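## Task

Take the yellow sponge off the desk and set it on top of the low shelf labelled REPAIRS. That shelf must stay roughly where it was, nothing standing on the floor may end up toppled, and the robot itself must not fall or finish leaning.

## Robot and tools

ROBOT. A two-wheeled cart with a pan/tilt head camera and two arms (left_arm, right_arm), each with a wrist camera and a two-jaw gripper. The cart spans x = -0.35 to 0.07 m and is 0.53 m wide; with arms folded as at the start it is 0.65 m wide. Each arm's vertical pan axis sits at x = -0.060, y = +0.155 (left) or -0.155 m (right); the shoulder is 0.89 m up. The fixed-jaw tip reaches about 0.44 m from its pan axis and no lower than about 0.54 m above the floor. It cannot drive sideways.

FRAMES. Base frame: origin on the floor between the drive wheels, x forward, y left, z up, metres. left_hand and right_hand in results are the fixed-jaw tips in this frame; a held object sits toward the moving jaw. Hand axes: z out along the fingers, y from moving jaw to fixed jaw. base_odometry is in the frame the base had at scene start (x, y in m, heading in rad, left positive, -3.142 to 3.142); it counts wheel rotation only, so slips and bumps fool it.

move. Optional keys: base, joints, speeds, cameras, blocking. base is a single velocity command, not a target: {x_m_s, turn_rad_s, for_s}. x_m_s is forward speed in m/s (negative reverses), magnitude 0.005 to 0.291 or 0; turn_rad_s is rad/s, positive to the left, magnitude 0.02 to 1.175 or 0; for_s is 0.1 to 7.5 s. Omitted velocities are 0. Distance is roughly speed times for_s, less for very short commands (ramp 0.5 m/s2, 2 rad/s2), and if |x|/0.291 + |turn|/1.175 exceeds 1 both are scaled down. Check odometry after tiny or near-top-speed commands. joints is one flat object keyed by joint name, each value an absolute angle in rad (never an offset): head_pan_rad (-3.2..3.2, 0 ahead, + left), head_tilt_rad (-0.76..1.45, + down), and for each arm prefix left_arm_ / right_arm_: shoulder_pan_rad (-2.006..2.149), shoulder_lift_rad (-1.836..1.772), elbow_flex_rad (-1.773..1.58), wrist_flex_rad (-1.799..1.772), wrist_roll_rad (-2.816..2.978), gripper_rad (-0.03..1.944). speeds uses the same names (no grippers), rad/s, 0.08 to 4.71, for this action only; defaults: head 1.5, pan 1.4, lift and elbow 2, wrist_flex 1.6, roll 1.3. cameras: list of head_camera, left_wrist_camera, right_wrist_camera or all; [] shows none. blocking true (default) returns when everything has settled; false returns in about 0.5 s with motion continuing. A later move overrides only the joints it names; if it omits base, any running base velocity ramps to rest. A move with no action just reports state and images. One action lasts at most 15 s; a joint is cut off after 14 s (time_out).

JOINT MEANINGS. Pan: 0 points left_arm left and right_arm right; positive rotates clockwise from above; straight ahead is +1.571 (left) and -1.571 (right). With lift, elbow and wrist_flex all 0 the upper arm is near vertical and forearm and fingers level; positive bends downward, and their sum is the fingers' angle below level (1.571 = straight down, which needs the forearm no more than 0.20 rad above level). Roll -1.522: jaws close horizontally, fixed jaw on the left looking outward; 1.619: fixed jaw on the right; 0.049: jaws close in the arm's vertical plane. Keep the fixed jaw on the left when working low over furniture, since otherwise the hand body hangs about 0.08 m beneath the fingers. Gripper: about 0 is shut, 1 is about 0.075 m open, 1.944 about 0.106 m. A target below contact squeezes; firm grip shows as off_target. Use -0.03 for thin items.

STOWING. Stowed left_arm: pan -1.75, lift 0.05, elbow 1.35, wrist_flex -1.55, roll -1.52; right_arm identical except pan 1.75. Enter it in two moves: wrists first, then the other three. Leave it in reverse order. A turn in place needs 0.44 m free radius; turning or reversing right next to furniture can snag and tip the cart.

wait {seconds 0..10, cameras}: lets time pass, ends early once running moves settle. stop {cameras}: brakes all running motions. zoom_image {camera, region [x0,y0,x1,y1] in pixels, max 504 by 504}: magnifies that camera's latest image. finished_scene {scene}: ends the current scene by its number (1 to 3); issue no further calls in the same reply after ending scene 1.

RESULTS. joint_status and base_status give done, moving, off_target (resting short of target, from load, obstruction or a tripped motor), stopped, time_out, or not_followed (an arm target withheld by the self-collision check; the gripper still acts). base done shows how long the velocity was actually sent. on_its_own lists uncommanded actions; earlier move reports a non-blocking move. Motor temperatures: per arm, one value per joint in joint_positions order, then the gripper. MOTOR HOT appears at 55 °C; at 70 °C a motor cuts out (JOINT FAULT / HAND FAULT, status limit_stop_at_motor_heat). A failed or refused move, or an unrequested stop, cancels the rest of that reply's calls.

CAUTIONS. Loaded or outstretched joints sag; aim the next target higher by that sag. Hand positions can be a few cm off. A joint held more than 0.30 rad (some jaws 0.09) from target for about 2 s trips; reset by sending a target 0.2 rad back from its settled reading. Payload about 0.4 kg at full reach, 0.7 kg near the pan axis. Do not let arms collide or press together, do not pull hard on things in front (tipping), avoid joint speeds near 3 rad/s while holding, and never drop items from height or strike furniture. Time spent thinking also passes in the scene.

Each tool is called as name(argument=value, ...), one argument or row to a line, values as JSON.

## Session

move(
  joints={"head_pan_rad": 0.0, "head_tilt_rad": 0.1},
  cameras=["all"],
)

move(
  joints={"head_pan_rad": -1.0, "head_tilt_rad": 0.0},
  cameras=["head_camera"],
)

move(
  joints={"head_pan_rad": -2.0},
  cameras=["head_camera"],
)

move(
  joints={"head_pan_rad": -3.0},
  cameras=["head_camera"],
)

move(
  joints={"head_pan_rad": 2.1},
  cameras=["head_camera"],
)

move(
  joints={"head_pan_rad": 1.0},
  cameras=["head_camera"],
)

Scene clock: 0.73 s.
Motor temperatures (°C): left_arm=[32 32 32 32 33 29] | right_arm=[30 28 26 27 31 28]
move: done
base_odometry: x=+0.000 y=+0.000 heading=+0.000
base_status: not commanded
joint_positions: head_pan_rad=+0.000 head_tilt_rad=+0.091 left_arm_shoulder_pan_rad=+0.000 left_arm_shoulder_lift_rad=-1.704 left_arm_elbow_flex_rad=+1.478 left_arm_wrist_flex_rad=+0.984 left_arm_wrist_roll_rad=-0.001 left_arm_gripper_rad=+0.000 right_arm_shoulder_pan_rad=+0.001 right_arm_shoulder_lift_rad=-1.670 right_arm_elbow_flex_rad=+1.496 right_arm_wrist_flex_rad=+1.032 right_arm_wrist_roll_rad=+0.000 right_arm_gripper_rad=+0.000
joint_status: all done
left_hand: x=-0.0600 y=+0.3116 z=+0.8261 quat_wxyz=(+0.395, -0.918, +0.023, +0.010)
right_hand: x=-0.0602 y=-0.3015 z=+0.8125 quat_wxyz=(+0.008, +0.023, +0.937, -0.348)
pictures: head_camera, left_wrist_camera, right_wrist_camera
Images, in order (width x height): head_camera 644x476, left_wrist_camera 644x476, right_wrist_camera 644x476.

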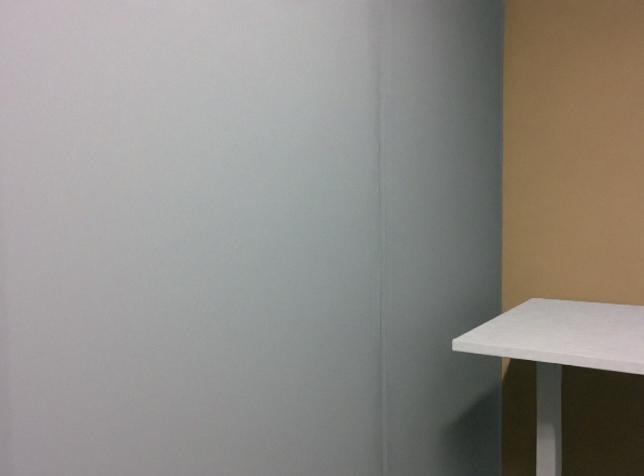

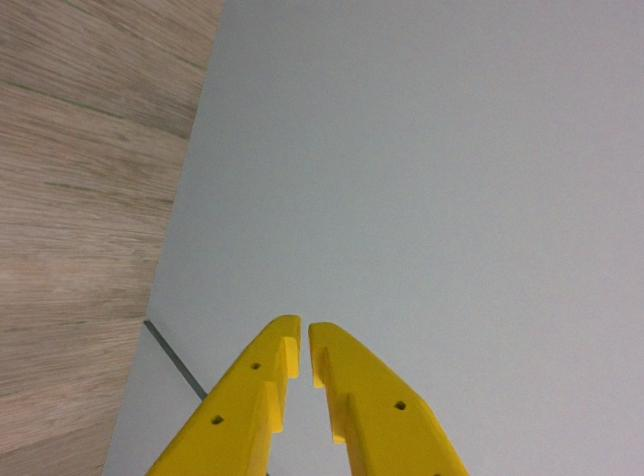

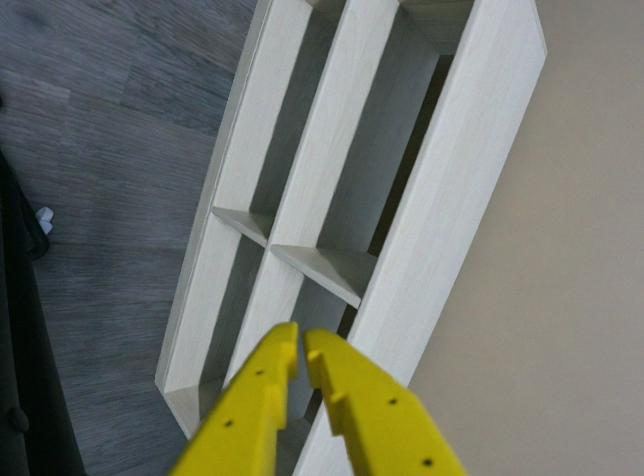

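Scene clock: 2.20 s.
move: done
base_odometry: x=+0.000 y=+0.000 heading=+0.000
base_status: not commanded
joint_positions: head_pan_rad=-0.991 head_tilt_rad=+0.010 left_arm_shoulder_pan_rad=+0.000 left_arm_shoulder_lift_rad=-1.704 left_arm_elbow_flex_rad=+1.478 left_arm_wrist_flex_rad=+0.984 left_arm_wrist_roll_rad=-0.001 left_arm_gripper_rad=+0.000 right_arm_shoulder_pan_rad=+0.001 right_arm_shoulder_lift_rad=-1.670 right_arm_elbow_flex_rad=+1.496 right_arm_wrist_flex_rad=+1.032 right_arm_wrist_roll_rad=+0.000 right_arm_gripper_rad=+0.000
joint_status: all done
left_hand: x=-0.0600 y=+0.3116 z=+0.8261 quat_wxyz=(+0.395, -0.918, +0.023, +0.010)
right_hand: x=-0.0602 y=-0.3015 z=+0.8125 quat_wxyz=(+0.008, +0.023, +0.937, -0.348)
Images, in order (width x height): head_camera 644x476.

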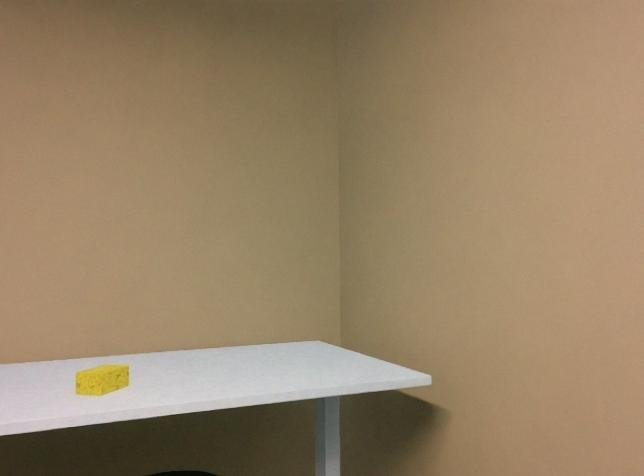

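Scene clock: 3.67 s.
move: done
base_odometry: x=+0.000 y=+0.000 heading=+0.000
base_status: not commanded
joint_positions: head_pan_rad=-1.991 head_tilt_rad=+0.010 left_arm_shoulder_pan_rad=+0.000 left_arm_shoulder_lift_rad=-1.704 left_arm_elbow_flex_rad=+1.478 left_arm_wrist_flex_rad=+0.984 left_arm_wrist_roll_rad=-0.001 left_arm_gripper_rad=+0.000 right_arm_shoulder_pan_rad=+0.001 right_arm_shoulder_lift_rad=-1.670 right_arm_elbow_flex_rad=+1.496 right_arm_wrist_flex_rad=+1.032 right_arm_wrist_roll_rad=+0.000 right_arm_gripper_rad=+0.000
joint_status: all done
left_hand: x=-0.0600 y=+0.3116 z=+0.8261 quat_wxyz=(+0.395, -0.918, +0.023, +0.010)
right_hand: x=-0.0602 y=-0.3015 z=+0.8125 quat_wxyz=(+0.008, +0.023, +0.937, -0.348)
Images, in order (width x height): head_camera 644x476.

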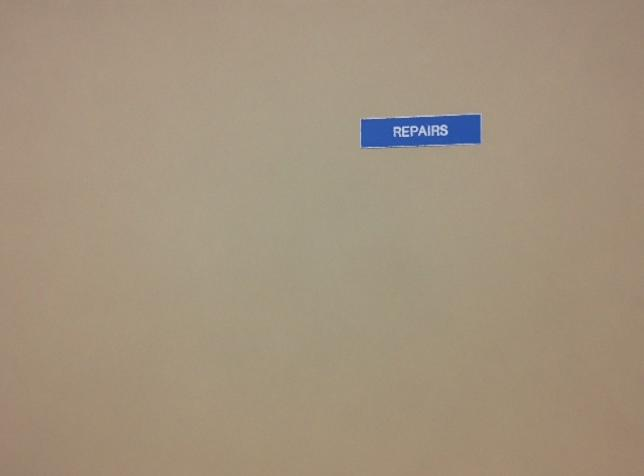

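Scene clock: 5.13 s.
move: done
base_odometry: x=+0.000 y=+0.000 heading=+0.000
base_status: not commanded
joint_positions: head_pan_rad=-2.991 head_tilt_rad=+0.010 left_arm_shoulder_pan_rad=+0.000 left_arm_shoulder_lift_rad=-1.704 left_arm_elbow_flex_rad=+1.478 left_arm_wrist_flex_rad=+0.984 left_arm_wrist_roll_rad=-0.001 left_arm_gripper_rad=+0.000 right_arm_shoulder_pan_rad=+0.001 right_arm_shoulder_lift_rad=-1.670 right_arm_elbow_flex_rad=+1.496 right_arm_wrist_flex_rad=+1.032 right_arm_wrist_roll_rad=+0.000 right_arm_gripper_rad=+0.000
joint_status: all done
left_hand: x=-0.0600 y=+0.3116 z=+0.8261 quat_wxyz=(+0.395, -0.918, +0.023, +0.010)
right_hand: x=-0.0602 y=-0.3015 z=+0.8125 quat_wxyz=(+0.008, +0.023, +0.937, -0.348)
Images, in order (width x height): head_camera 644x476.

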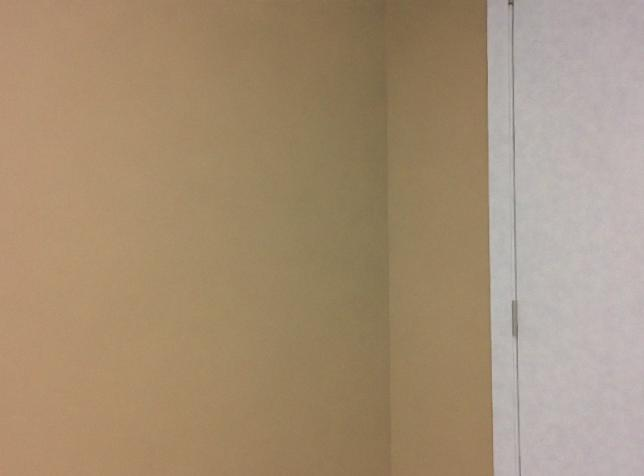

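Scene clock: 9.33 s.
move: done
base_odometry: x=+0.000 y=+0.000 heading=+0.000
base_status: not commanded
joint_positions: head_pan_rad=+2.089 head_tilt_rad=+0.010 left_arm_shoulder_pan_rad=+0.000 left_arm_shoulder_lift_rad=-1.704 left_arm_elbow_flex_rad=+1.478 left_arm_wrist_flex_rad=+0.984 left_arm_wrist_roll_rad=-0.001 left_arm_gripper_rad=+0.000 right_arm_shoulder_pan_rad=+0.001 right_arm_shoulder_lift_rad=-1.670 right_arm_elbow_flex_rad=+1.496 right_arm_wrist_flex_rad=+1.032 right_arm_wrist_roll_rad=+0.000 right_arm_gripper_rad=+0.000
joint_status: all done
left_hand: x=-0.0600 y=+0.3116 z=+0.8261 quat_wxyz=(+0.395, -0.918, +0.023, +0.010)
right_hand: x=-0.0602 y=-0.3015 z=+0.8125 quat_wxyz=(+0.008, +0.023, +0.937, -0.348)
Images, in order (width x height): head_camera 644x476.

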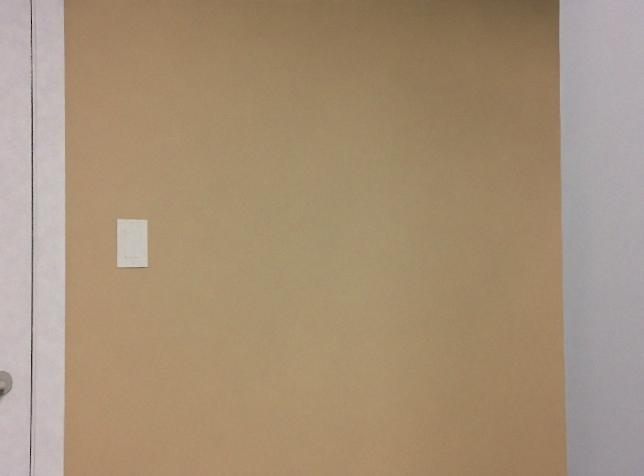

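Scene clock: 10.87 s.
move: done
base_odometry: x=+0.000 y=+0.000 heading=+0.000
base_status: not commanded
joint_positions: head_pan_rad=+1.009 head_tilt_rad=+0.010 left_arm_shoulder_pan_rad=+0.000 left_arm_shoulder_lift_rad=-1.704 left_arm_elbow_flex_rad=+1.478 left_arm_wrist_flex_rad=+0.984 left_arm_wrist_roll_rad=-0.001 left_arm_gripper_rad=+0.000 right_arm_shoulder_pan_rad=+0.001 right_arm_shoulder_lift_rad=-1.670 right_arm_elbow_flex_rad=+1.496 right_arm_wrist_flex_rad=+1.032 right_arm_wrist_roll_rad=+0.000 right_arm_gripper_rad=+0.000
joint_status: all done
left_hand: x=-0.0600 y=+0.3116 z=+0.8261 quat_wxyz=(+0.395, -0.918, +0.023, +0.010)
right_hand: x=-0.0602 y=-0.3015 z=+0.8125 quat_wxyz=(+0.008, +0.023, +0.937, -0.348)
Images, in order (width x height): head_camera 644x476.

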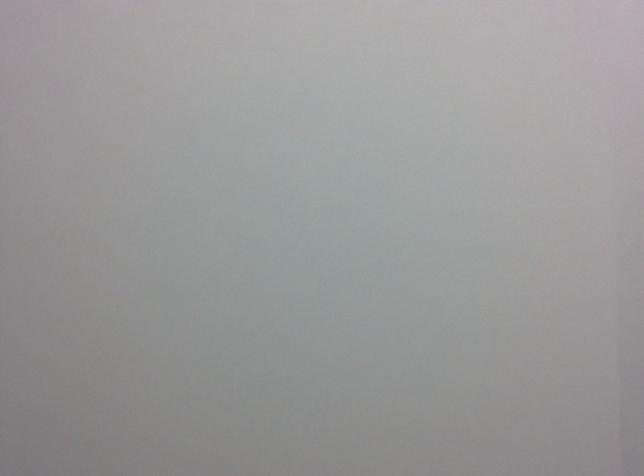

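move(
  base={"turn_rad_s": -0.6, "for_s": 0.69},
  joints={"head_pan_rad": -0.1, "head_tilt_rad": 0.5},
)

move(
  base={"x_m_s": 0.25, "for_s": 2.8},
  cameras=["head_camera"],
)

move(
  base={"turn_rad_s": -0.3, "for_s": 0.53},
  joints={"right_arm_shoulder_pan_rad": -1.571, "right_arm_shoulder_lift_rad": -0.15, "right_arm_elbow_flex_rad": 0, "right_arm_wrist_flex_rad": 0.45, "right_arm_wrist_roll_rad": -1.522, "right_arm_gripper_rad": 1.9, "head_pan_rad": 0, "head_tilt_rad": 0.6},
  cameras=["head_camera","right_wrist_camera"],
)

Scene clock: 31.20 s.
move: done
base_odometry: x=+0.000 y=+0.000 heading=-0.419
base_status: done (sent for 0.7 of 0.7 s)
joint_positions: head_pan_rad=-0.091 head_tilt_rad=+0.493 left_arm_shoulder_pan_rad=+0.002 left_arm_shoulder_lift_rad=-1.704 left_arm_elbow_flex_rad=+1.478 left_arm_wrist_flex_rad=+0.984 left_arm_wrist_roll_rad=-0.001 left_arm_gripper_rad=+0.000 right_arm_shoulder_pan_rad=+0.003 right_arm_shoulder_lift_rad=-1.670 right_arm_elbow_flex_rad=+1.496 right_arm_wrist_flex_rad=+1.032 right_arm_wrist_roll_rad=+0.000 right_arm_gripper_rad=+0.000
joint_status: all done
left_hand: x=-0.0597 y=+0.3116 z=+0.8261 quat_wxyz=(+0.395, -0.918, +0.023, +0.009)
right_hand: x=-0.0604 y=-0.3015 z=+0.8125 quat_wxyz=(+0.008, +0.024, +0.937, -0.348)
pictures: none

Scene clock: 35.17 s.
move: done
base_odometry: x=+0.639 y=-0.287 heading=-0.420
base_status: done (sent for 2.8 of 2.8 s)
joint_positions: head_pan_rad=-0.091 head_tilt_rad=+0.493 left_arm_shoulder_pan_rad=-0.004 left_arm_shoulder_lift_rad=-1.704 left_arm_elbow_flex_rad=+1.478 left_arm_wrist_flex_rad=+0.984 left_arm_wrist_roll_rad=-0.001 left_arm_gripper_rad=+0.000 right_arm_shoulder_pan_rad=-0.002 right_arm_shoulder_lift_rad=-1.670 right_arm_elbow_flex_rad=+1.496 right_arm_wrist_flex_rad=+1.032 right_arm_wrist_roll_rad=+0.000 right_arm_gripper_rad=+0.000
joint_status: not commanded
left_hand: x=-0.0607 y=+0.3116 z=+0.8261 quat_wxyz=(+0.395, -0.918, +0.021, +0.011)
right_hand: x=-0.0597 y=-0.3015 z=+0.8125 quat_wxyz=(+0.009, +0.022, +0.937, -0.348)
Images, in order (width x height): head_camera 644x476.

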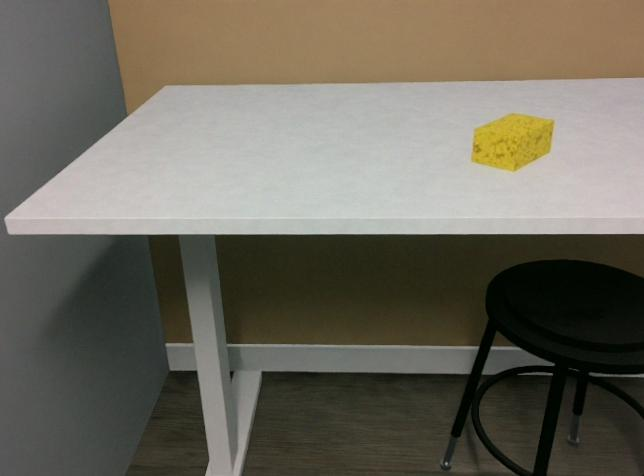

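Scene clock: 37.10 s.
move: done
base_odometry: x=+0.639 y=-0.287 heading=-0.581
base_status: done (sent for 0.53 of 0.53 s)
joint_positions: head_pan_rad=-0.011 head_tilt_rad=+0.593 left_arm_shoulder_pan_rad=+0.002 left_arm_shoulder_lift_rad=-1.704 left_arm_elbow_flex_rad=+1.478 left_arm_wrist_flex_rad=+0.984 left_arm_wrist_roll_rad=-0.001 left_arm_gripper_rad=+0.000 right_arm_shoulder_pan_rad=-1.562 right_arm_shoulder_lift_rad=-0.143 right_arm_elbow_flex_rad=+0.045 right_arm_wrist_flex_rad=+0.465 right_arm_wrist_roll_rad=-1.514 right_arm_gripper_rad=+1.890
joint_status: all done
left_hand: x=-0.0597 y=+0.3116 z=+0.8261 quat_wxyz=(+0.395, -0.918, +0.023, +0.009)
right_hand: x=+0.2656 y=-0.1501 z=+0.9701 quat_wxyz=(+0.566, +0.000, +0.824, -0.005)
Images, in order (width x height): head_camera 644x476, right_wrist_camera 644x476.

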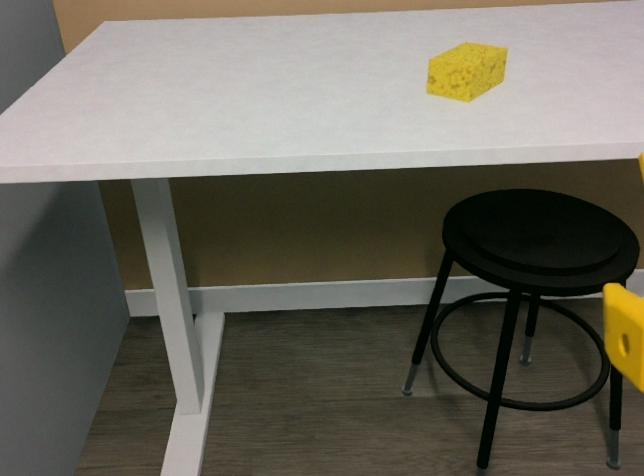

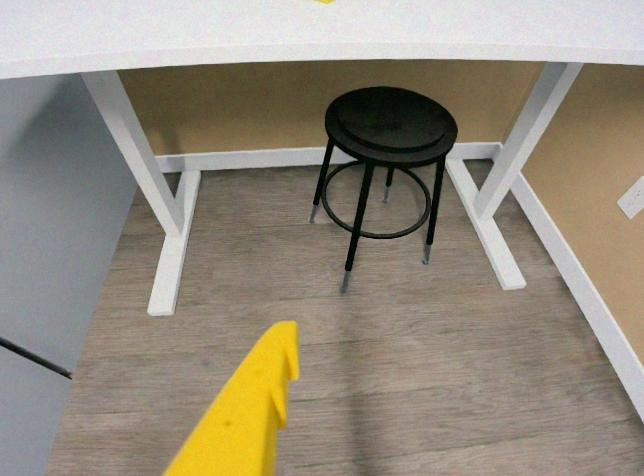

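move(
  joints={"head_pan_rad": -1.7, "head_tilt_rad": 0.6},
  cameras=["head_camera"],
)

move(
  joints={"head_pan_rad": -2.6, "head_tilt_rad": 0.6},
  cameras=["head_camera"],
)

move(
  joints={"head_pan_rad": 1.2, "head_tilt_rad": 0.7},
  cameras=["head_camera"],
)

Scene clock: 120.57 s.
move: done
base_odometry: x=+0.639 y=-0.287 heading=-0.581
base_status: not commanded
joint_positions: head_pan_rad=-1.690 head_tilt_rad=+0.593 left_arm_shoulder_pan_rad=+0.002 left_arm_shoulder_lift_rad=-1.704 left_arm_elbow_flex_rad=+1.478 left_arm_wrist_flex_rad=+0.984 left_arm_wrist_roll_rad=-0.001 left_arm_gripper_rad=+0.000 right_arm_shoulder_pan_rad=-1.564 right_arm_shoulder_lift_rad=-0.143 right_arm_elbow_flex_rad=+0.045 right_arm_wrist_flex_rad=+0.465 right_arm_wrist_roll_rad=-1.514 right_arm_gripper_rad=+1.890
joint_status: all done
left_hand: x=-0.0597 y=+0.3116 z=+0.8261 quat_wxyz=(+0.395, -0.918, +0.023, +0.009)
right_hand: x=+0.2656 y=-0.1496 z=+0.9701 quat_wxyz=(+0.566, +0.000, +0.824, -0.004)
Images, in order (width x height): head_camera 644x476.

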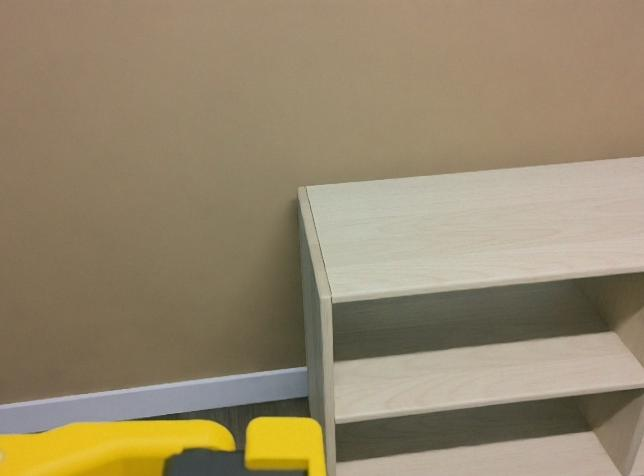

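Scene clock: 121.97 s.
move: done
base_odometry: x=+0.639 y=-0.287 heading=-0.581
base_status: not commanded
joint_positions: head_pan_rad=-2.591 head_tilt_rad=+0.593 left_arm_shoulder_pan_rad=+0.002 left_arm_shoulder_lift_rad=-1.704 left_arm_elbow_flex_rad=+1.478 left_arm_wrist_flex_rad=+0.984 left_arm_wrist_roll_rad=-0.001 left_arm_gripper_rad=+0.000 right_arm_shoulder_pan_rad=-1.564 right_arm_shoulder_lift_rad=-0.143 right_arm_elbow_flex_rad=+0.045 right_arm_wrist_flex_rad=+0.465 right_arm_wrist_roll_rad=-1.514 right_arm_gripper_rad=+1.890
joint_status: all done
left_hand: x=-0.0597 y=+0.3116 z=+0.8261 quat_wxyz=(+0.395, -0.918, +0.023, +0.009)
right_hand: x=+0.2656 y=-0.1496 z=+0.9701 quat_wxyz=(+0.566, +0.000, +0.824, -0.004)
Images, in order (width x height): head_camera 644x476.

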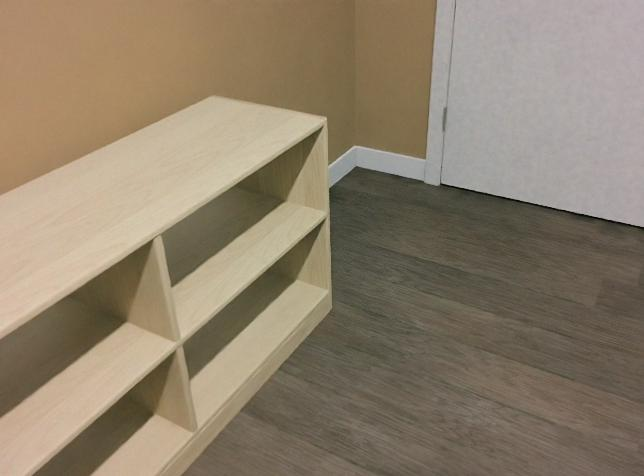

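Scene clock: 125.30 s.
move: done
base_odometry: x=+0.639 y=-0.287 heading=-0.581
base_status: not commanded
joint_positions: head_pan_rad=+1.189 head_tilt_rad=+0.693 left_arm_shoulder_pan_rad=+0.002 left_arm_shoulder_lift_rad=-1.704 left_arm_elbow_flex_rad=+1.478 left_arm_wrist_flex_rad=+0.984 left_arm_wrist_roll_rad=-0.001 left_arm_gripper_rad=+0.000 right_arm_shoulder_pan_rad=-1.564 right_arm_shoulder_lift_rad=-0.143 right_arm_elbow_flex_rad=+0.045 right_arm_wrist_flex_rad=+0.465 right_arm_wrist_roll_rad=-1.514 right_arm_gripper_rad=+1.890
joint_status: all done
left_hand: x=-0.0597 y=+0.3116 z=+0.8261 quat_wxyz=(+0.395, -0.918, +0.023, +0.009)
right_hand: x=+0.2656 y=-0.1496 z=+0.9701 quat_wxyz=(+0.566, +0.000, +0.824, -0.004)
Images, in order (width x height): head_camera 644x476.

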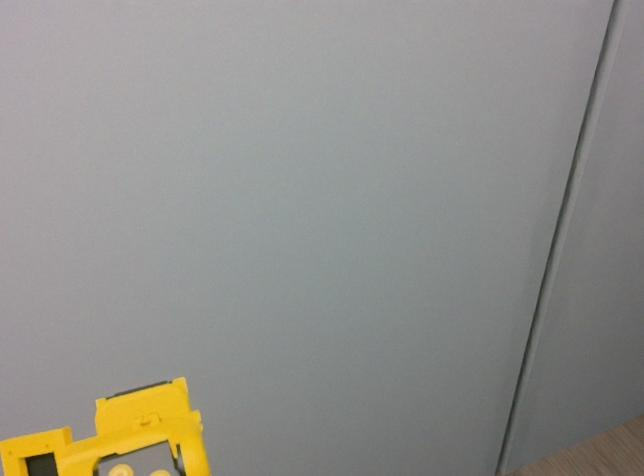

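move(
  base={"turn_rad_s": 0.4, "for_s": 0.5},
  joints={"head_pan_rad": -0.35, "head_tilt_rad": 0.6, "right_arm_shoulder_pan_rad": -1.07, "right_arm_shoulder_lift_rad": -0.35, "right_arm_elbow_flex_rad": 0, "right_arm_wrist_flex_rad": 0.45},
  cameras=["head_camera"],
)

move(
  base={"x_m_s": 0.15, "for_s": 2.2},
  cameras=["head_camera","right_wrist_camera"],
)

Scene clock: 160.00 s.
move: done
base_odometry: x=+0.639 y=-0.286 heading=-0.381
base_status: done (sent for 0.5 of 0.5 s)
joint_positions: head_pan_rad=-0.341 head_tilt_rad=+0.613 left_arm_shoulder_pan_rad=+0.003 left_arm_shoulder_lift_rad=-1.704 left_arm_elbow_flex_rad=+1.478 left_arm_wrist_flex_rad=+0.984 left_arm_wrist_roll_rad=-0.001 left_arm_gripper_rad=+0.000 right_arm_shoulder_pan_rad=-1.074 right_arm_shoulder_lift_rad=-0.304 right_arm_elbow_flex_rad=+0.043 right_arm_wrist_flex_rad=+0.465 right_arm_wrist_roll_rad=-1.525 right_arm_gripper_rad=+1.890
joint_status: all done
left_hand: x=-0.0595 y=+0.3116 z=+0.8261 quat_wxyz=(+0.395, -0.918, +0.024, +0.009)
right_hand: x=+0.2158 y=-0.2957 z=+1.0170 quat_wxyz=(+0.612, +0.191, +0.751, -0.154)
Images, in order (width x height): head_camera 644x476.

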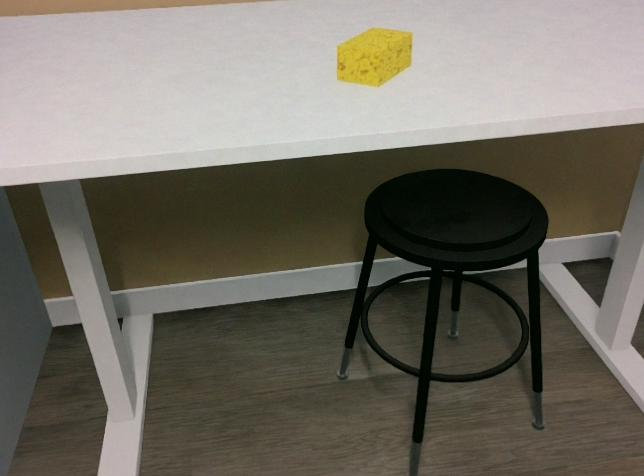

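Scene clock: 163.07 s.
move: done
base_odometry: x=+0.946 y=-0.408 heading=-0.378
base_status: done (sent for 2.2 of 2.2 s)
joint_positions: head_pan_rad=-0.341 head_tilt_rad=+0.613 left_arm_shoulder_pan_rad=-0.004 left_arm_shoulder_lift_rad=-1.704 left_arm_elbow_flex_rad=+1.478 left_arm_wrist_flex_rad=+0.984 left_arm_wrist_roll_rad=-0.001 left_arm_gripper_rad=+0.000 right_arm_shoulder_pan_rad=-1.077 right_arm_shoulder_lift_rad=-0.307 right_arm_elbow_flex_rad=+0.043 right_arm_wrist_flex_rad=+0.465 right_arm_wrist_roll_rad=-1.525 right_arm_gripper_rad=+1.890
joint_status: not commanded
left_hand: x=-0.0607 y=+0.3116 z=+0.8261 quat_wxyz=(+0.395, -0.918, +0.021, +0.011)
right_hand: x=+0.2159 y=-0.2946 z=+1.0178 quat_wxyz=(+0.614, +0.190, +0.751, -0.154)
Images, in order (width x height): head_camera 644x476, right_wrist_camera 644x476.

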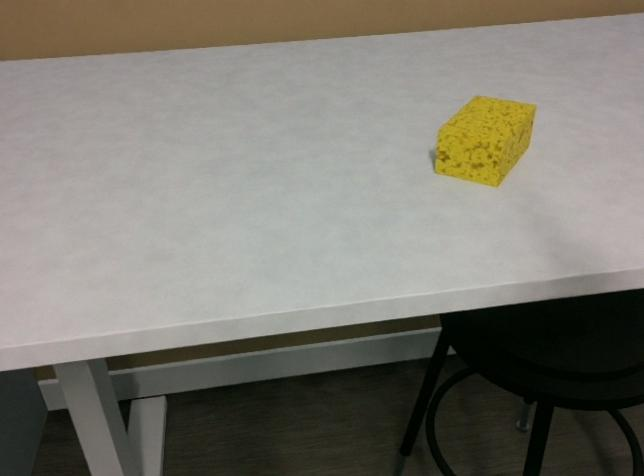

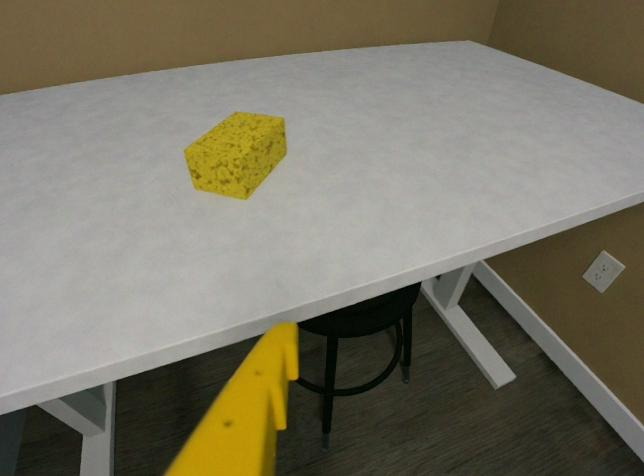

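move(
  joints={"right_arm_shoulder_pan_rad": -1.18, "right_arm_shoulder_lift_rad": -0.25, "right_arm_elbow_flex_rad": -0.05, "right_arm_wrist_flex_rad": 0.45, "head_pan_rad": -0.5},
  base={"x_m_s": 0.1, "for_s": 2.0},
  cameras=["head_camera","right_wrist_camera"],
)

Scene clock: 195.57 s.
move: done
base_odometry: x=+1.132 y=-0.482 heading=-0.379
base_status: done (sent for 2 of 2 s)
joint_positions: head_pan_rad=-0.491 head_tilt_rad=+0.613 left_arm_shoulder_pan_rad=-0.004 left_arm_shoulder_lift_rad=-1.704 left_arm_elbow_flex_rad=+1.478 left_arm_wrist_flex_rad=+0.984 left_arm_wrist_roll_rad=-0.001 left_arm_gripper_rad=+0.000 right_arm_shoulder_pan_rad=-1.179 right_arm_shoulder_lift_rad=-0.246 right_arm_elbow_flex_rad=-0.004 right_arm_wrist_flex_rad=+0.465 right_arm_wrist_roll_rad=-1.525 right_arm_gripper_rad=+1.891
joint_status: all done
left_hand: x=-0.0607 y=+0.3116 z=+0.8261 quat_wxyz=(+0.395, -0.918, +0.021, +0.011)
right_hand: x=+0.2353 y=-0.2688 z=+1.0141 quat_wxyz=(+0.616, +0.153, +0.764, -0.121)
Images, in order (width x height): head_camera 644x476, right_wrist_camera 644x476.

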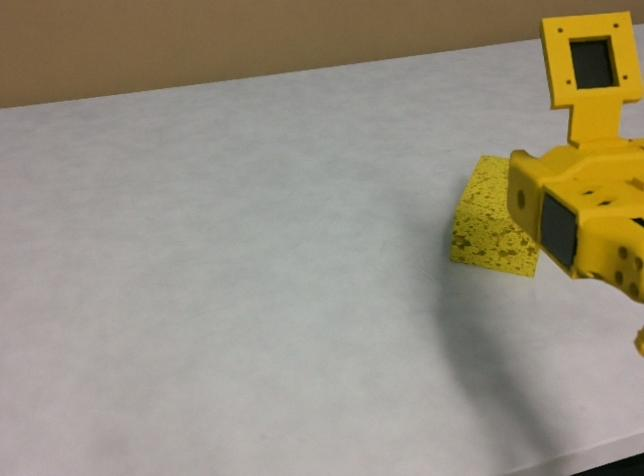

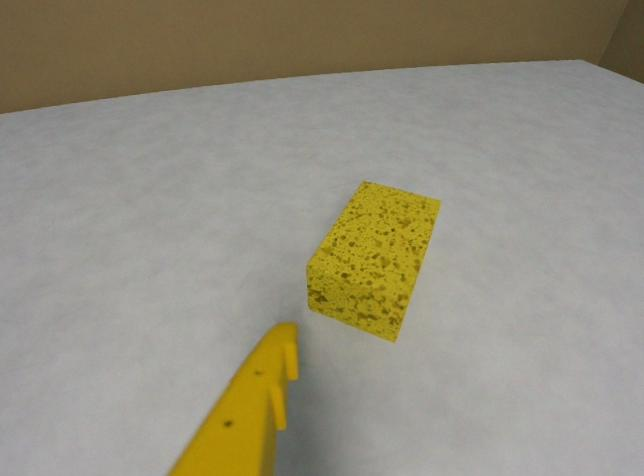

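move(
  joints={"right_arm_shoulder_pan_rad": -1.17, "right_arm_shoulder_lift_rad": 0.08, "right_arm_elbow_flex_rad": -0.15, "right_arm_wrist_flex_rad": 0.45},
  speeds={"right_arm_shoulder_lift_rad": 0.8},
  cameras=["head_camera","right_wrist_camera"],
)

Scene clock: 202.57 s.
move: done
base_odometry: x=+1.132 y=-0.482 heading=-0.379
base_status: not commanded
joint_positions: head_pan_rad=-0.491 head_tilt_rad=+0.613 left_arm_shoulder_pan_rad=-0.004 left_arm_shoulder_lift_rad=-1.704 left_arm_elbow_flex_rad=+1.478 left_arm_wrist_flex_rad=+0.984 left_arm_wrist_roll_rad=-0.001 left_arm_gripper_rad=+0.000 right_arm_shoulder_pan_rad=-1.179 right_arm_shoulder_lift_rad=+0.090 right_arm_elbow_flex_rad=-0.106 right_arm_wrist_flex_rad=+0.465 right_arm_wrist_roll_rad=-1.525 right_arm_gripper_rad=+1.891
joint_status: all done
left_hand: x=-0.0607 y=+0.3116 z=+0.8261 quat_wxyz=(+0.395, -0.918, +0.021, +0.011)
right_hand: x=+0.2643 y=-0.2808 z=+0.9410 quat_wxyz=(+0.522, +0.166, +0.830, -0.103)
Images, in order (width x height): head_camera 644x476, right_wrist_camera 644x476.

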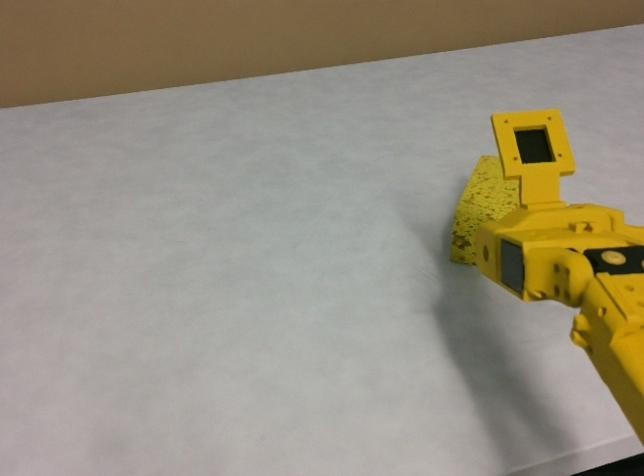

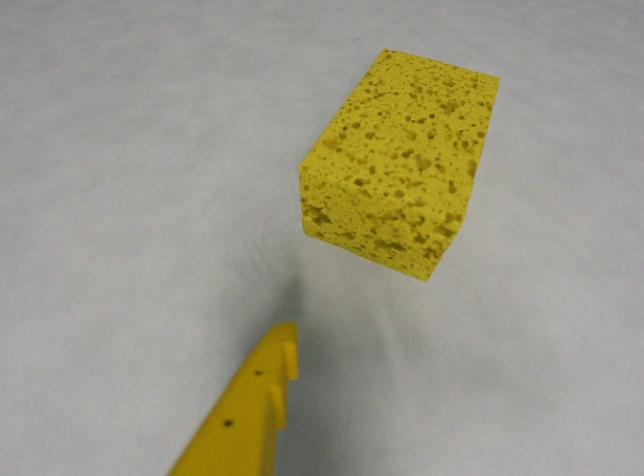

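move(
  joints={"right_arm_shoulder_pan_rad": -1.24},
  base={"x_m_s": 0.05, "for_s": 0.7},
)

move(
  joints={"right_arm_shoulder_lift_rad": 0.49, "right_arm_elbow_flex_rad": -0.55, "right_arm_wrist_flex_rad": 0.42},
  speeds={"right_arm_shoulder_lift_rad": 0.4, "right_arm_elbow_flex_rad": 0.4},
  cameras=["head_camera","right_wrist_camera"],
)

Scene clock: 216.50 s.
move: done
base_odometry: x=+1.164 y=-0.495 heading=-0.379
base_status: done (sent for 0.7 of 0.7 s)
joint_positions: head_pan_rad=-0.491 head_tilt_rad=+0.613 left_arm_shoulder_pan_rad=-0.001 left_arm_shoulder_lift_rad=-1.704 left_arm_elbow_flex_rad=+1.478 left_arm_wrist_flex_rad=+0.984 left_arm_wrist_roll_rad=-0.001 left_arm_gripper_rad=+0.000 right_arm_shoulder_pan_rad=-1.235 right_arm_shoulder_lift_rad=+0.090 right_arm_elbow_flex_rad=-0.106 right_arm_wrist_flex_rad=+0.465 right_arm_wrist_roll_rad=-1.525 right_arm_gripper_rad=+1.891
joint_status: all done
left_hand: x=-0.0602 y=+0.3116 z=+0.8261 quat_wxyz=(+0.395, -0.918, +0.022, +0.010)
right_hand: x=+0.2709 y=-0.2622 z=+0.9410 quat_wxyz=(+0.525, +0.142, +0.835, -0.088)
pictures: none

Scene clock: 218.07 s.
move: done
base_odometry: x=+1.164 y=-0.495 heading=-0.379
base_status: not commanded
joint_positions: head_pan_rad=-0.491 head_tilt_rad=+0.613 left_arm_shoulder_pan_rad=-0.001 left_arm_shoulder_lift_rad=-1.704 left_arm_elbow_flex_rad=+1.478 left_arm_wrist_flex_rad=+0.984 left_arm_wrist_roll_rad=-0.001 left_arm_gripper_rad=+0.000 right_arm_shoulder_pan_rad=-1.235 right_arm_shoulder_lift_rad=+0.506 right_arm_elbow_flex_rad=-0.504 right_arm_wrist_flex_rad=+0.434 right_arm_wrist_roll_rad=-1.525 right_arm_gripper_rad=+1.891
joint_status: all done
left_hand: x=-0.0602 y=+0.3116 z=+0.8261 quat_wxyz=(+0.395, -0.918, +0.022, +0.010)
right_hand: x=+0.3106 y=-0.2760 z=+0.9161 quat_wxyz=(+0.530, +0.142, +0.831, -0.089)
Images, in order (width x height): head_camera 644x476, right_wrist_camera 644x476.

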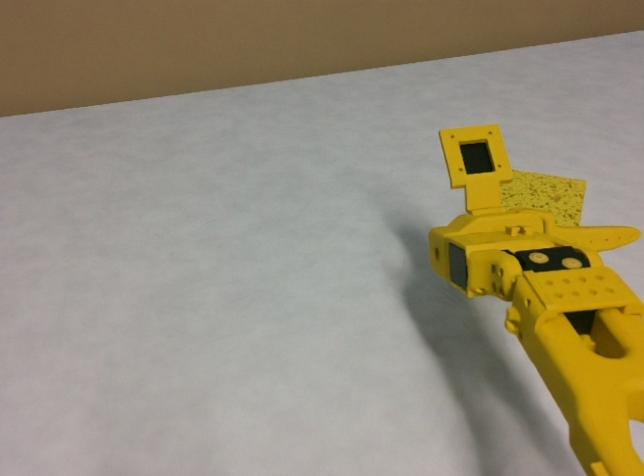

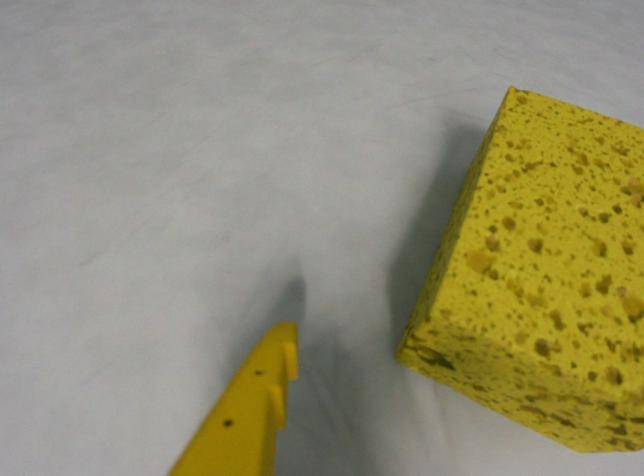

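move(
  joints={"right_arm_shoulder_pan_rad": -1.19},
  base={"x_m_s": 0.05, "for_s": 0.5},
)

move(
  joints={"right_arm_shoulder_lift_rad": 0.82, "right_arm_elbow_flex_rad": -0.82, "right_arm_wrist_flex_rad": 0.26},
  speeds={"right_arm_shoulder_lift_rad": 0.4, "right_arm_elbow_flex_rad": 0.4, "right_arm_wrist_flex_rad": 0.2},
  cameras=["head_camera","right_wrist_camera"],
)

Scene clock: 231.23 s.
move: done
base_odometry: x=+1.187 y=-0.504 heading=-0.379
base_status: done (sent for 0.5 of 0.5 s)
joint_positions: head_pan_rad=-0.491 head_tilt_rad=+0.612 left_arm_shoulder_pan_rad=-0.004 left_arm_shoulder_lift_rad=-1.704 left_arm_elbow_flex_rad=+1.478 left_arm_wrist_flex_rad=+0.984 left_arm_wrist_roll_rad=-0.001 left_arm_gripper_rad=+0.000 right_arm_shoulder_pan_rad=-1.195 right_arm_shoulder_lift_rad=+0.506 right_arm_elbow_flex_rad=-0.504 right_arm_wrist_flex_rad=+0.434 right_arm_wrist_roll_rad=-1.525 right_arm_gripper_rad=+1.891
joint_status: all done
left_hand: x=-0.0607 y=+0.3116 z=+0.8261 quat_wxyz=(+0.395, -0.918, +0.021, +0.011)
right_hand: x=+0.3055 y=-0.2907 z=+0.9161 quat_wxyz=(+0.528, +0.158, +0.828, -0.100)
pictures: none

Scene clock: 232.53 s.
move: done
base_odometry: x=+1.187 y=-0.504 heading=-0.379
base_status: not commanded
joint_positions: head_pan_rad=-0.491 head_tilt_rad=+0.613 left_arm_shoulder_pan_rad=-0.004 left_arm_shoulder_lift_rad=-1.704 left_arm_elbow_flex_rad=+1.478 left_arm_wrist_flex_rad=+0.984 left_arm_wrist_roll_rad=-0.001 left_arm_gripper_rad=+0.000 right_arm_shoulder_pan_rad=-1.195 right_arm_shoulder_lift_rad=+0.840 right_arm_elbow_flex_rad=-0.774 right_arm_wrist_flex_rad=+0.275 right_arm_wrist_roll_rad=-1.514 right_arm_gripper_rad=+1.891
joint_status: all done
left_hand: x=-0.0607 y=+0.3116 z=+0.8261 quat_wxyz=(+0.395, -0.918, +0.021, +0.011)
right_hand: x=+0.3327 y=-0.3015 z=+0.8908 quat_wxyz=(+0.567, +0.149, +0.803, -0.110)
Images, in order (width x height): head_camera 644x476, right_wrist_camera 644x476.

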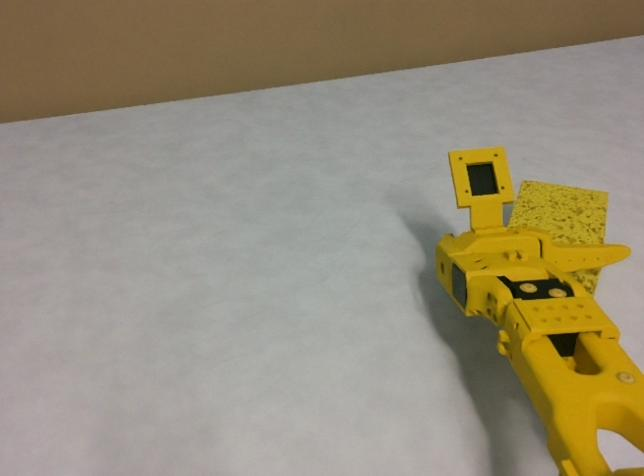

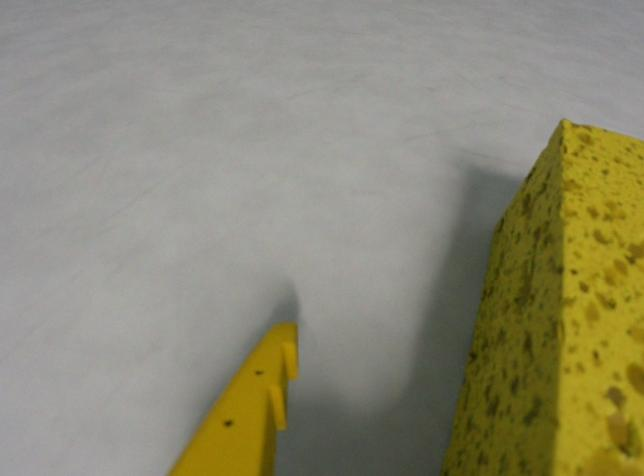

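move(
  joints={"right_arm_shoulder_pan_rad": -1.13},
  cameras=["right_wrist_camera"],
)

move(
  joints={"right_arm_gripper_rad": 0.35},
  cameras=["right_wrist_camera","head_camera"],
)

Scene clock: 241.87 s.
move: done
base_odometry: x=+1.187 y=-0.504 heading=-0.379
base_status: not commanded
joint_positions: head_pan_rad=-0.491 head_tilt_rad=+0.613 left_arm_shoulder_pan_rad=-0.004 left_arm_shoulder_lift_rad=-1.704 left_arm_elbow_flex_rad=+1.478 left_arm_wrist_flex_rad=+0.984 left_arm_wrist_roll_rad=-0.001 left_arm_gripper_rad=+0.000 right_arm_shoulder_pan_rad=-1.140 right_arm_shoulder_lift_rad=+0.840 right_arm_elbow_flex_rad=-0.776 right_arm_wrist_flex_rad=+0.273 right_arm_wrist_roll_rad=-1.525 right_arm_gripper_rad=+1.891
joint_status: all done
left_hand: x=-0.0607 y=+0.3116 z=+0.8261 quat_wxyz=(+0.395, -0.918, +0.021, +0.011)
right_hand: x=+0.3242 y=-0.3230 z=+0.8915 quat_wxyz=(+0.565, +0.175, +0.797, -0.123)
Images, in order (width x height): right_wrist_camera 644x476.

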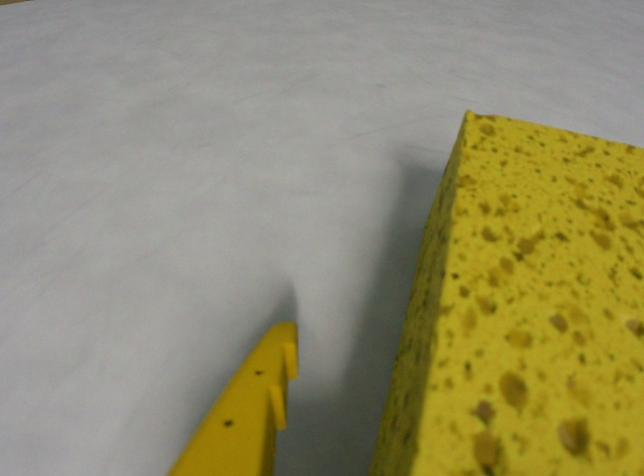

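Scene clock: 243.17 s.
move: off_target
base_odometry: x=+1.187 y=-0.504 heading=-0.379
base_status: not commanded
joint_positions: head_pan_rad=-0.491 head_tilt_rad=+0.612 left_arm_shoulder_pan_rad=-0.004 left_arm_shoulder_lift_rad=-1.704 left_arm_elbow_flex_rad=+1.478 left_arm_wrist_flex_rad=+0.984 left_arm_wrist_roll_rad=-0.001 left_arm_gripper_rad=+0.000 right_arm_shoulder_pan_rad=-1.129 right_arm_shoulder_lift_rad=+0.840 right_arm_elbow_flex_rad=-0.777 right_arm_wrist_flex_rad=+0.273 right_arm_wrist_roll_rad=-1.514 right_arm_gripper_rad=+0.917
joint_status: right_arm_gripper_rad off_target (ended at +0.918, target +0.350)
left_hand: x=-0.0607 y=+0.3116 z=+0.8261 quat_wxyz=(+0.395, -0.918, +0.021, +0.011)
right_hand: x=+0.3225 y=-0.3271 z=+0.8919 quat_wxyz=(+0.565, +0.175, +0.796, -0.129)
pictures: head_camera, right_wrist_camera
Images, in order (width x height): head_camera 644x476, right_wrist_camera 644x476.

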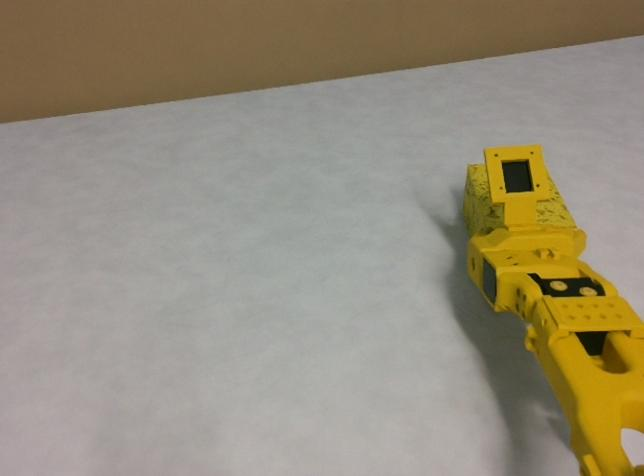

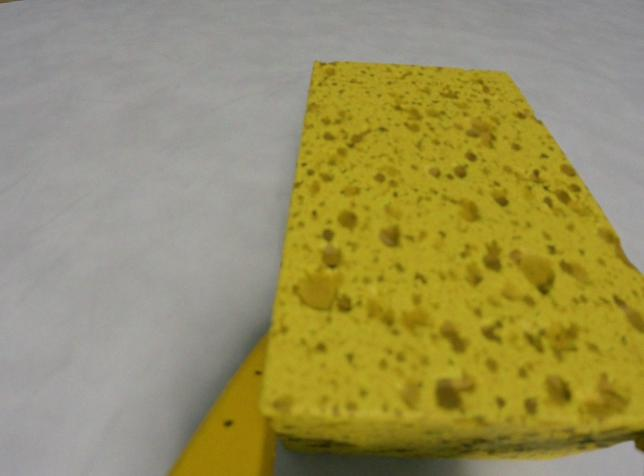

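move(
  joints={"right_arm_gripper_rad": 0.78, "right_arm_shoulder_lift_rad": 0.3, "right_arm_wrist_flex_rad": 0.5},
  speeds={"right_arm_shoulder_lift_rad": 0.5},
  cameras=["right_wrist_camera","head_camera"],
)

Scene clock: 249.13 s.
move: off_target
base_odometry: x=+1.187 y=-0.504 heading=-0.379
base_status: not commanded
joint_positions: head_pan_rad=-0.491 head_tilt_rad=+0.612 left_arm_shoulder_pan_rad=-0.004 left_arm_shoulder_lift_rad=-1.704 left_arm_elbow_flex_rad=+1.478 left_arm_wrist_flex_rad=+0.984 left_arm_wrist_roll_rad=-0.001 left_arm_gripper_rad=+0.000 right_arm_shoulder_pan_rad=-1.131 right_arm_shoulder_lift_rad=+0.372 right_arm_elbow_flex_rad=-0.782 right_arm_wrist_flex_rad=+0.498 right_arm_wrist_roll_rad=-1.525 right_arm_gripper_rad=+0.945
joint_status: right_arm_gripper_rad off_target (ended at +0.944, target +0.780); the others done
left_hand: x=-0.0607 y=+0.3116 z=+0.8261 quat_wxyz=(+0.395, -0.918, +0.021, +0.011)
right_hand: x=+0.2862 y=-0.3093 z=+1.0328 quat_wxyz=(+0.659, +0.162, +0.720, -0.146)
pictures: head_camera, right_wrist_camera
Images, in order (width x height): head_camera 644x476, right_wrist_camera 644x476.

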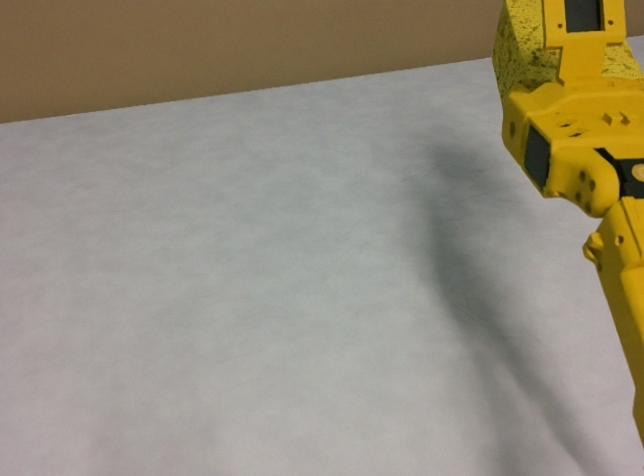

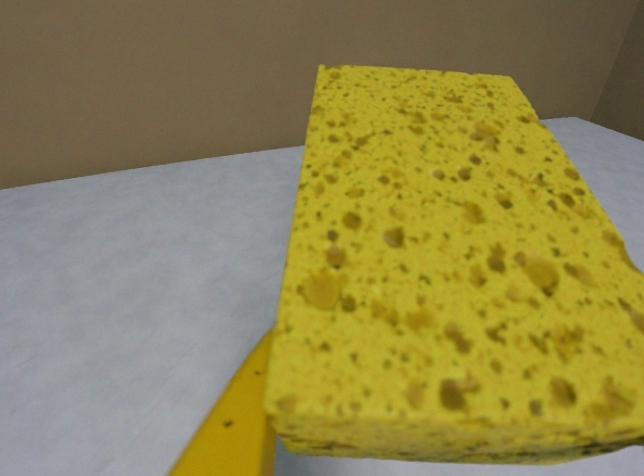

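move(
  base={"x_m_s": -0.15, "for_s": 1.3},
  joints={"head_pan_rad": -1.9, "head_tilt_rad": 0.7, "right_arm_shoulder_lift_rad": 0.0},
)

move(
  base={"turn_rad_s": 0.5, "for_s": 1.5},
  cameras=["head_camera","right_wrist_camera"],
)

Scene clock: 287.20 s.
move: done
base_odometry: x=+1.006 y=-0.432 heading=-0.378
base_status: done (sent for 1.3 of 1.3 s)
joint_positions: head_pan_rad=-1.892 head_tilt_rad=+0.693 left_arm_shoulder_pan_rad=+0.002 left_arm_shoulder_lift_rad=-1.704 left_arm_elbow_flex_rad=+1.478 left_arm_wrist_flex_rad=+0.984 left_arm_wrist_roll_rad=-0.001 left_arm_gripper_rad=+0.000 right_arm_shoulder_pan_rad=-1.131 right_arm_shoulder_lift_rad=+0.053 right_arm_elbow_flex_rad=-0.782 right_arm_wrist_flex_rad=+0.498 right_arm_wrist_roll_rad=-1.525 right_arm_gripper_rad=+0.945
joint_status: all done
left_hand: x=-0.0597 y=+0.3116 z=+0.8261 quat_wxyz=(+0.395, -0.918, +0.023, +0.009)
right_hand: x=+0.2309 y=-0.2833 z=+1.1351 quat_wxyz=(+0.765, +0.136, +0.606, -0.170)
pictures: none

Scene clock: 289.53 s.
move: done
base_odometry: x=+1.005 y=-0.432 heading=+0.370
base_status: done (sent for 1.5 of 1.5 s)
joint_positions: head_pan_rad=-1.892 head_tilt_rad=+0.693 left_arm_shoulder_pan_rad=-0.003 left_arm_shoulder_lift_rad=-1.704 left_arm_elbow_flex_rad=+1.478 left_arm_wrist_flex_rad=+0.984 left_arm_wrist_roll_rad=-0.001 left_arm_gripper_rad=+0.000 right_arm_shoulder_pan_rad=-1.136 right_arm_shoulder_lift_rad=+0.053 right_arm_elbow_flex_rad=-0.782 right_arm_wrist_flex_rad=+0.498 right_arm_wrist_roll_rad=-1.525 right_arm_gripper_rad=+0.945
joint_status: not commanded
left_hand: x=-0.0604 y=+0.3116 z=+0.8261 quat_wxyz=(+0.395, -0.918, +0.021, +0.010)
right_hand: x=+0.2315 y=-0.2820 z=+1.1351 quat_wxyz=(+0.765, +0.135, +0.606, -0.168)
Images, in order (width x height): head_camera 644x476, right_wrist_camera 644x476.

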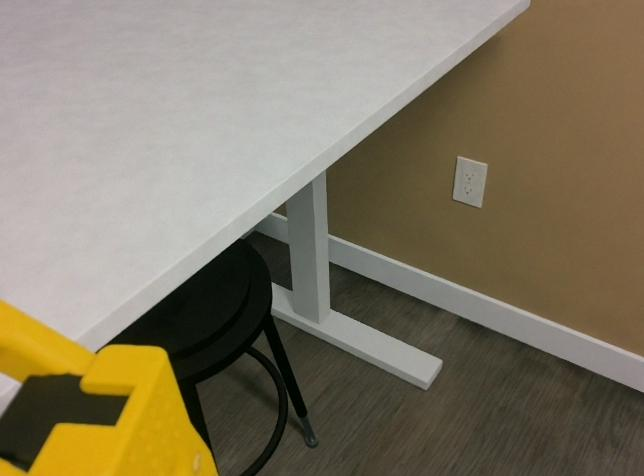

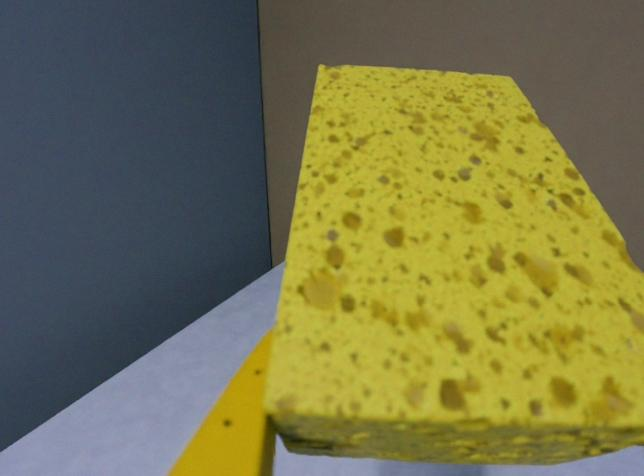

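move(
  joints={"head_pan_rad": -2.8, "head_tilt_rad": 0.5},
  cameras=["head_camera"],
)

Scene clock: 295.13 s.
move: done
base_odometry: x=+1.005 y=-0.432 heading=+0.370
base_status: not commanded
joint_positions: head_pan_rad=-2.790 head_tilt_rad=+0.513 left_arm_shoulder_pan_rad=-0.003 left_arm_shoulder_lift_rad=-1.704 left_arm_elbow_flex_rad=+1.478 left_arm_wrist_flex_rad=+0.984 left_arm_wrist_roll_rad=-0.001 left_arm_gripper_rad=+0.000 right_arm_shoulder_pan_rad=-1.136 right_arm_shoulder_lift_rad=+0.053 right_arm_elbow_flex_rad=-0.782 right_arm_wrist_flex_rad=+0.498 right_arm_wrist_roll_rad=-1.525 right_arm_gripper_rad=+0.945
joint_status: all done
left_hand: x=-0.0604 y=+0.3116 z=+0.8261 quat_wxyz=(+0.395, -0.918, +0.021, +0.010)
right_hand: x=+0.2315 y=-0.2820 z=+1.1351 quat_wxyz=(+0.765, +0.135, +0.606, -0.168)
Images, in order (width x height): head_camera 644x476.

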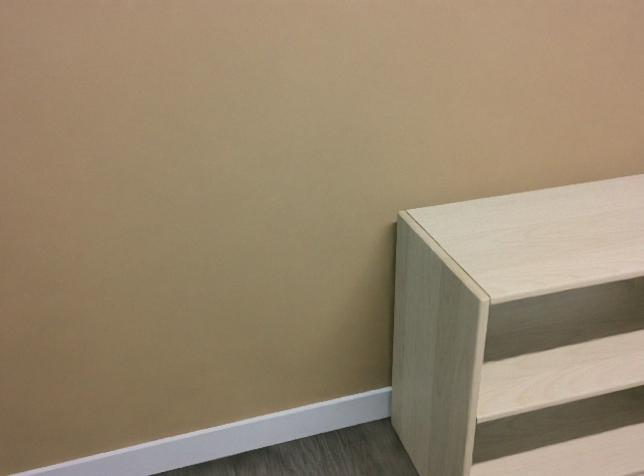

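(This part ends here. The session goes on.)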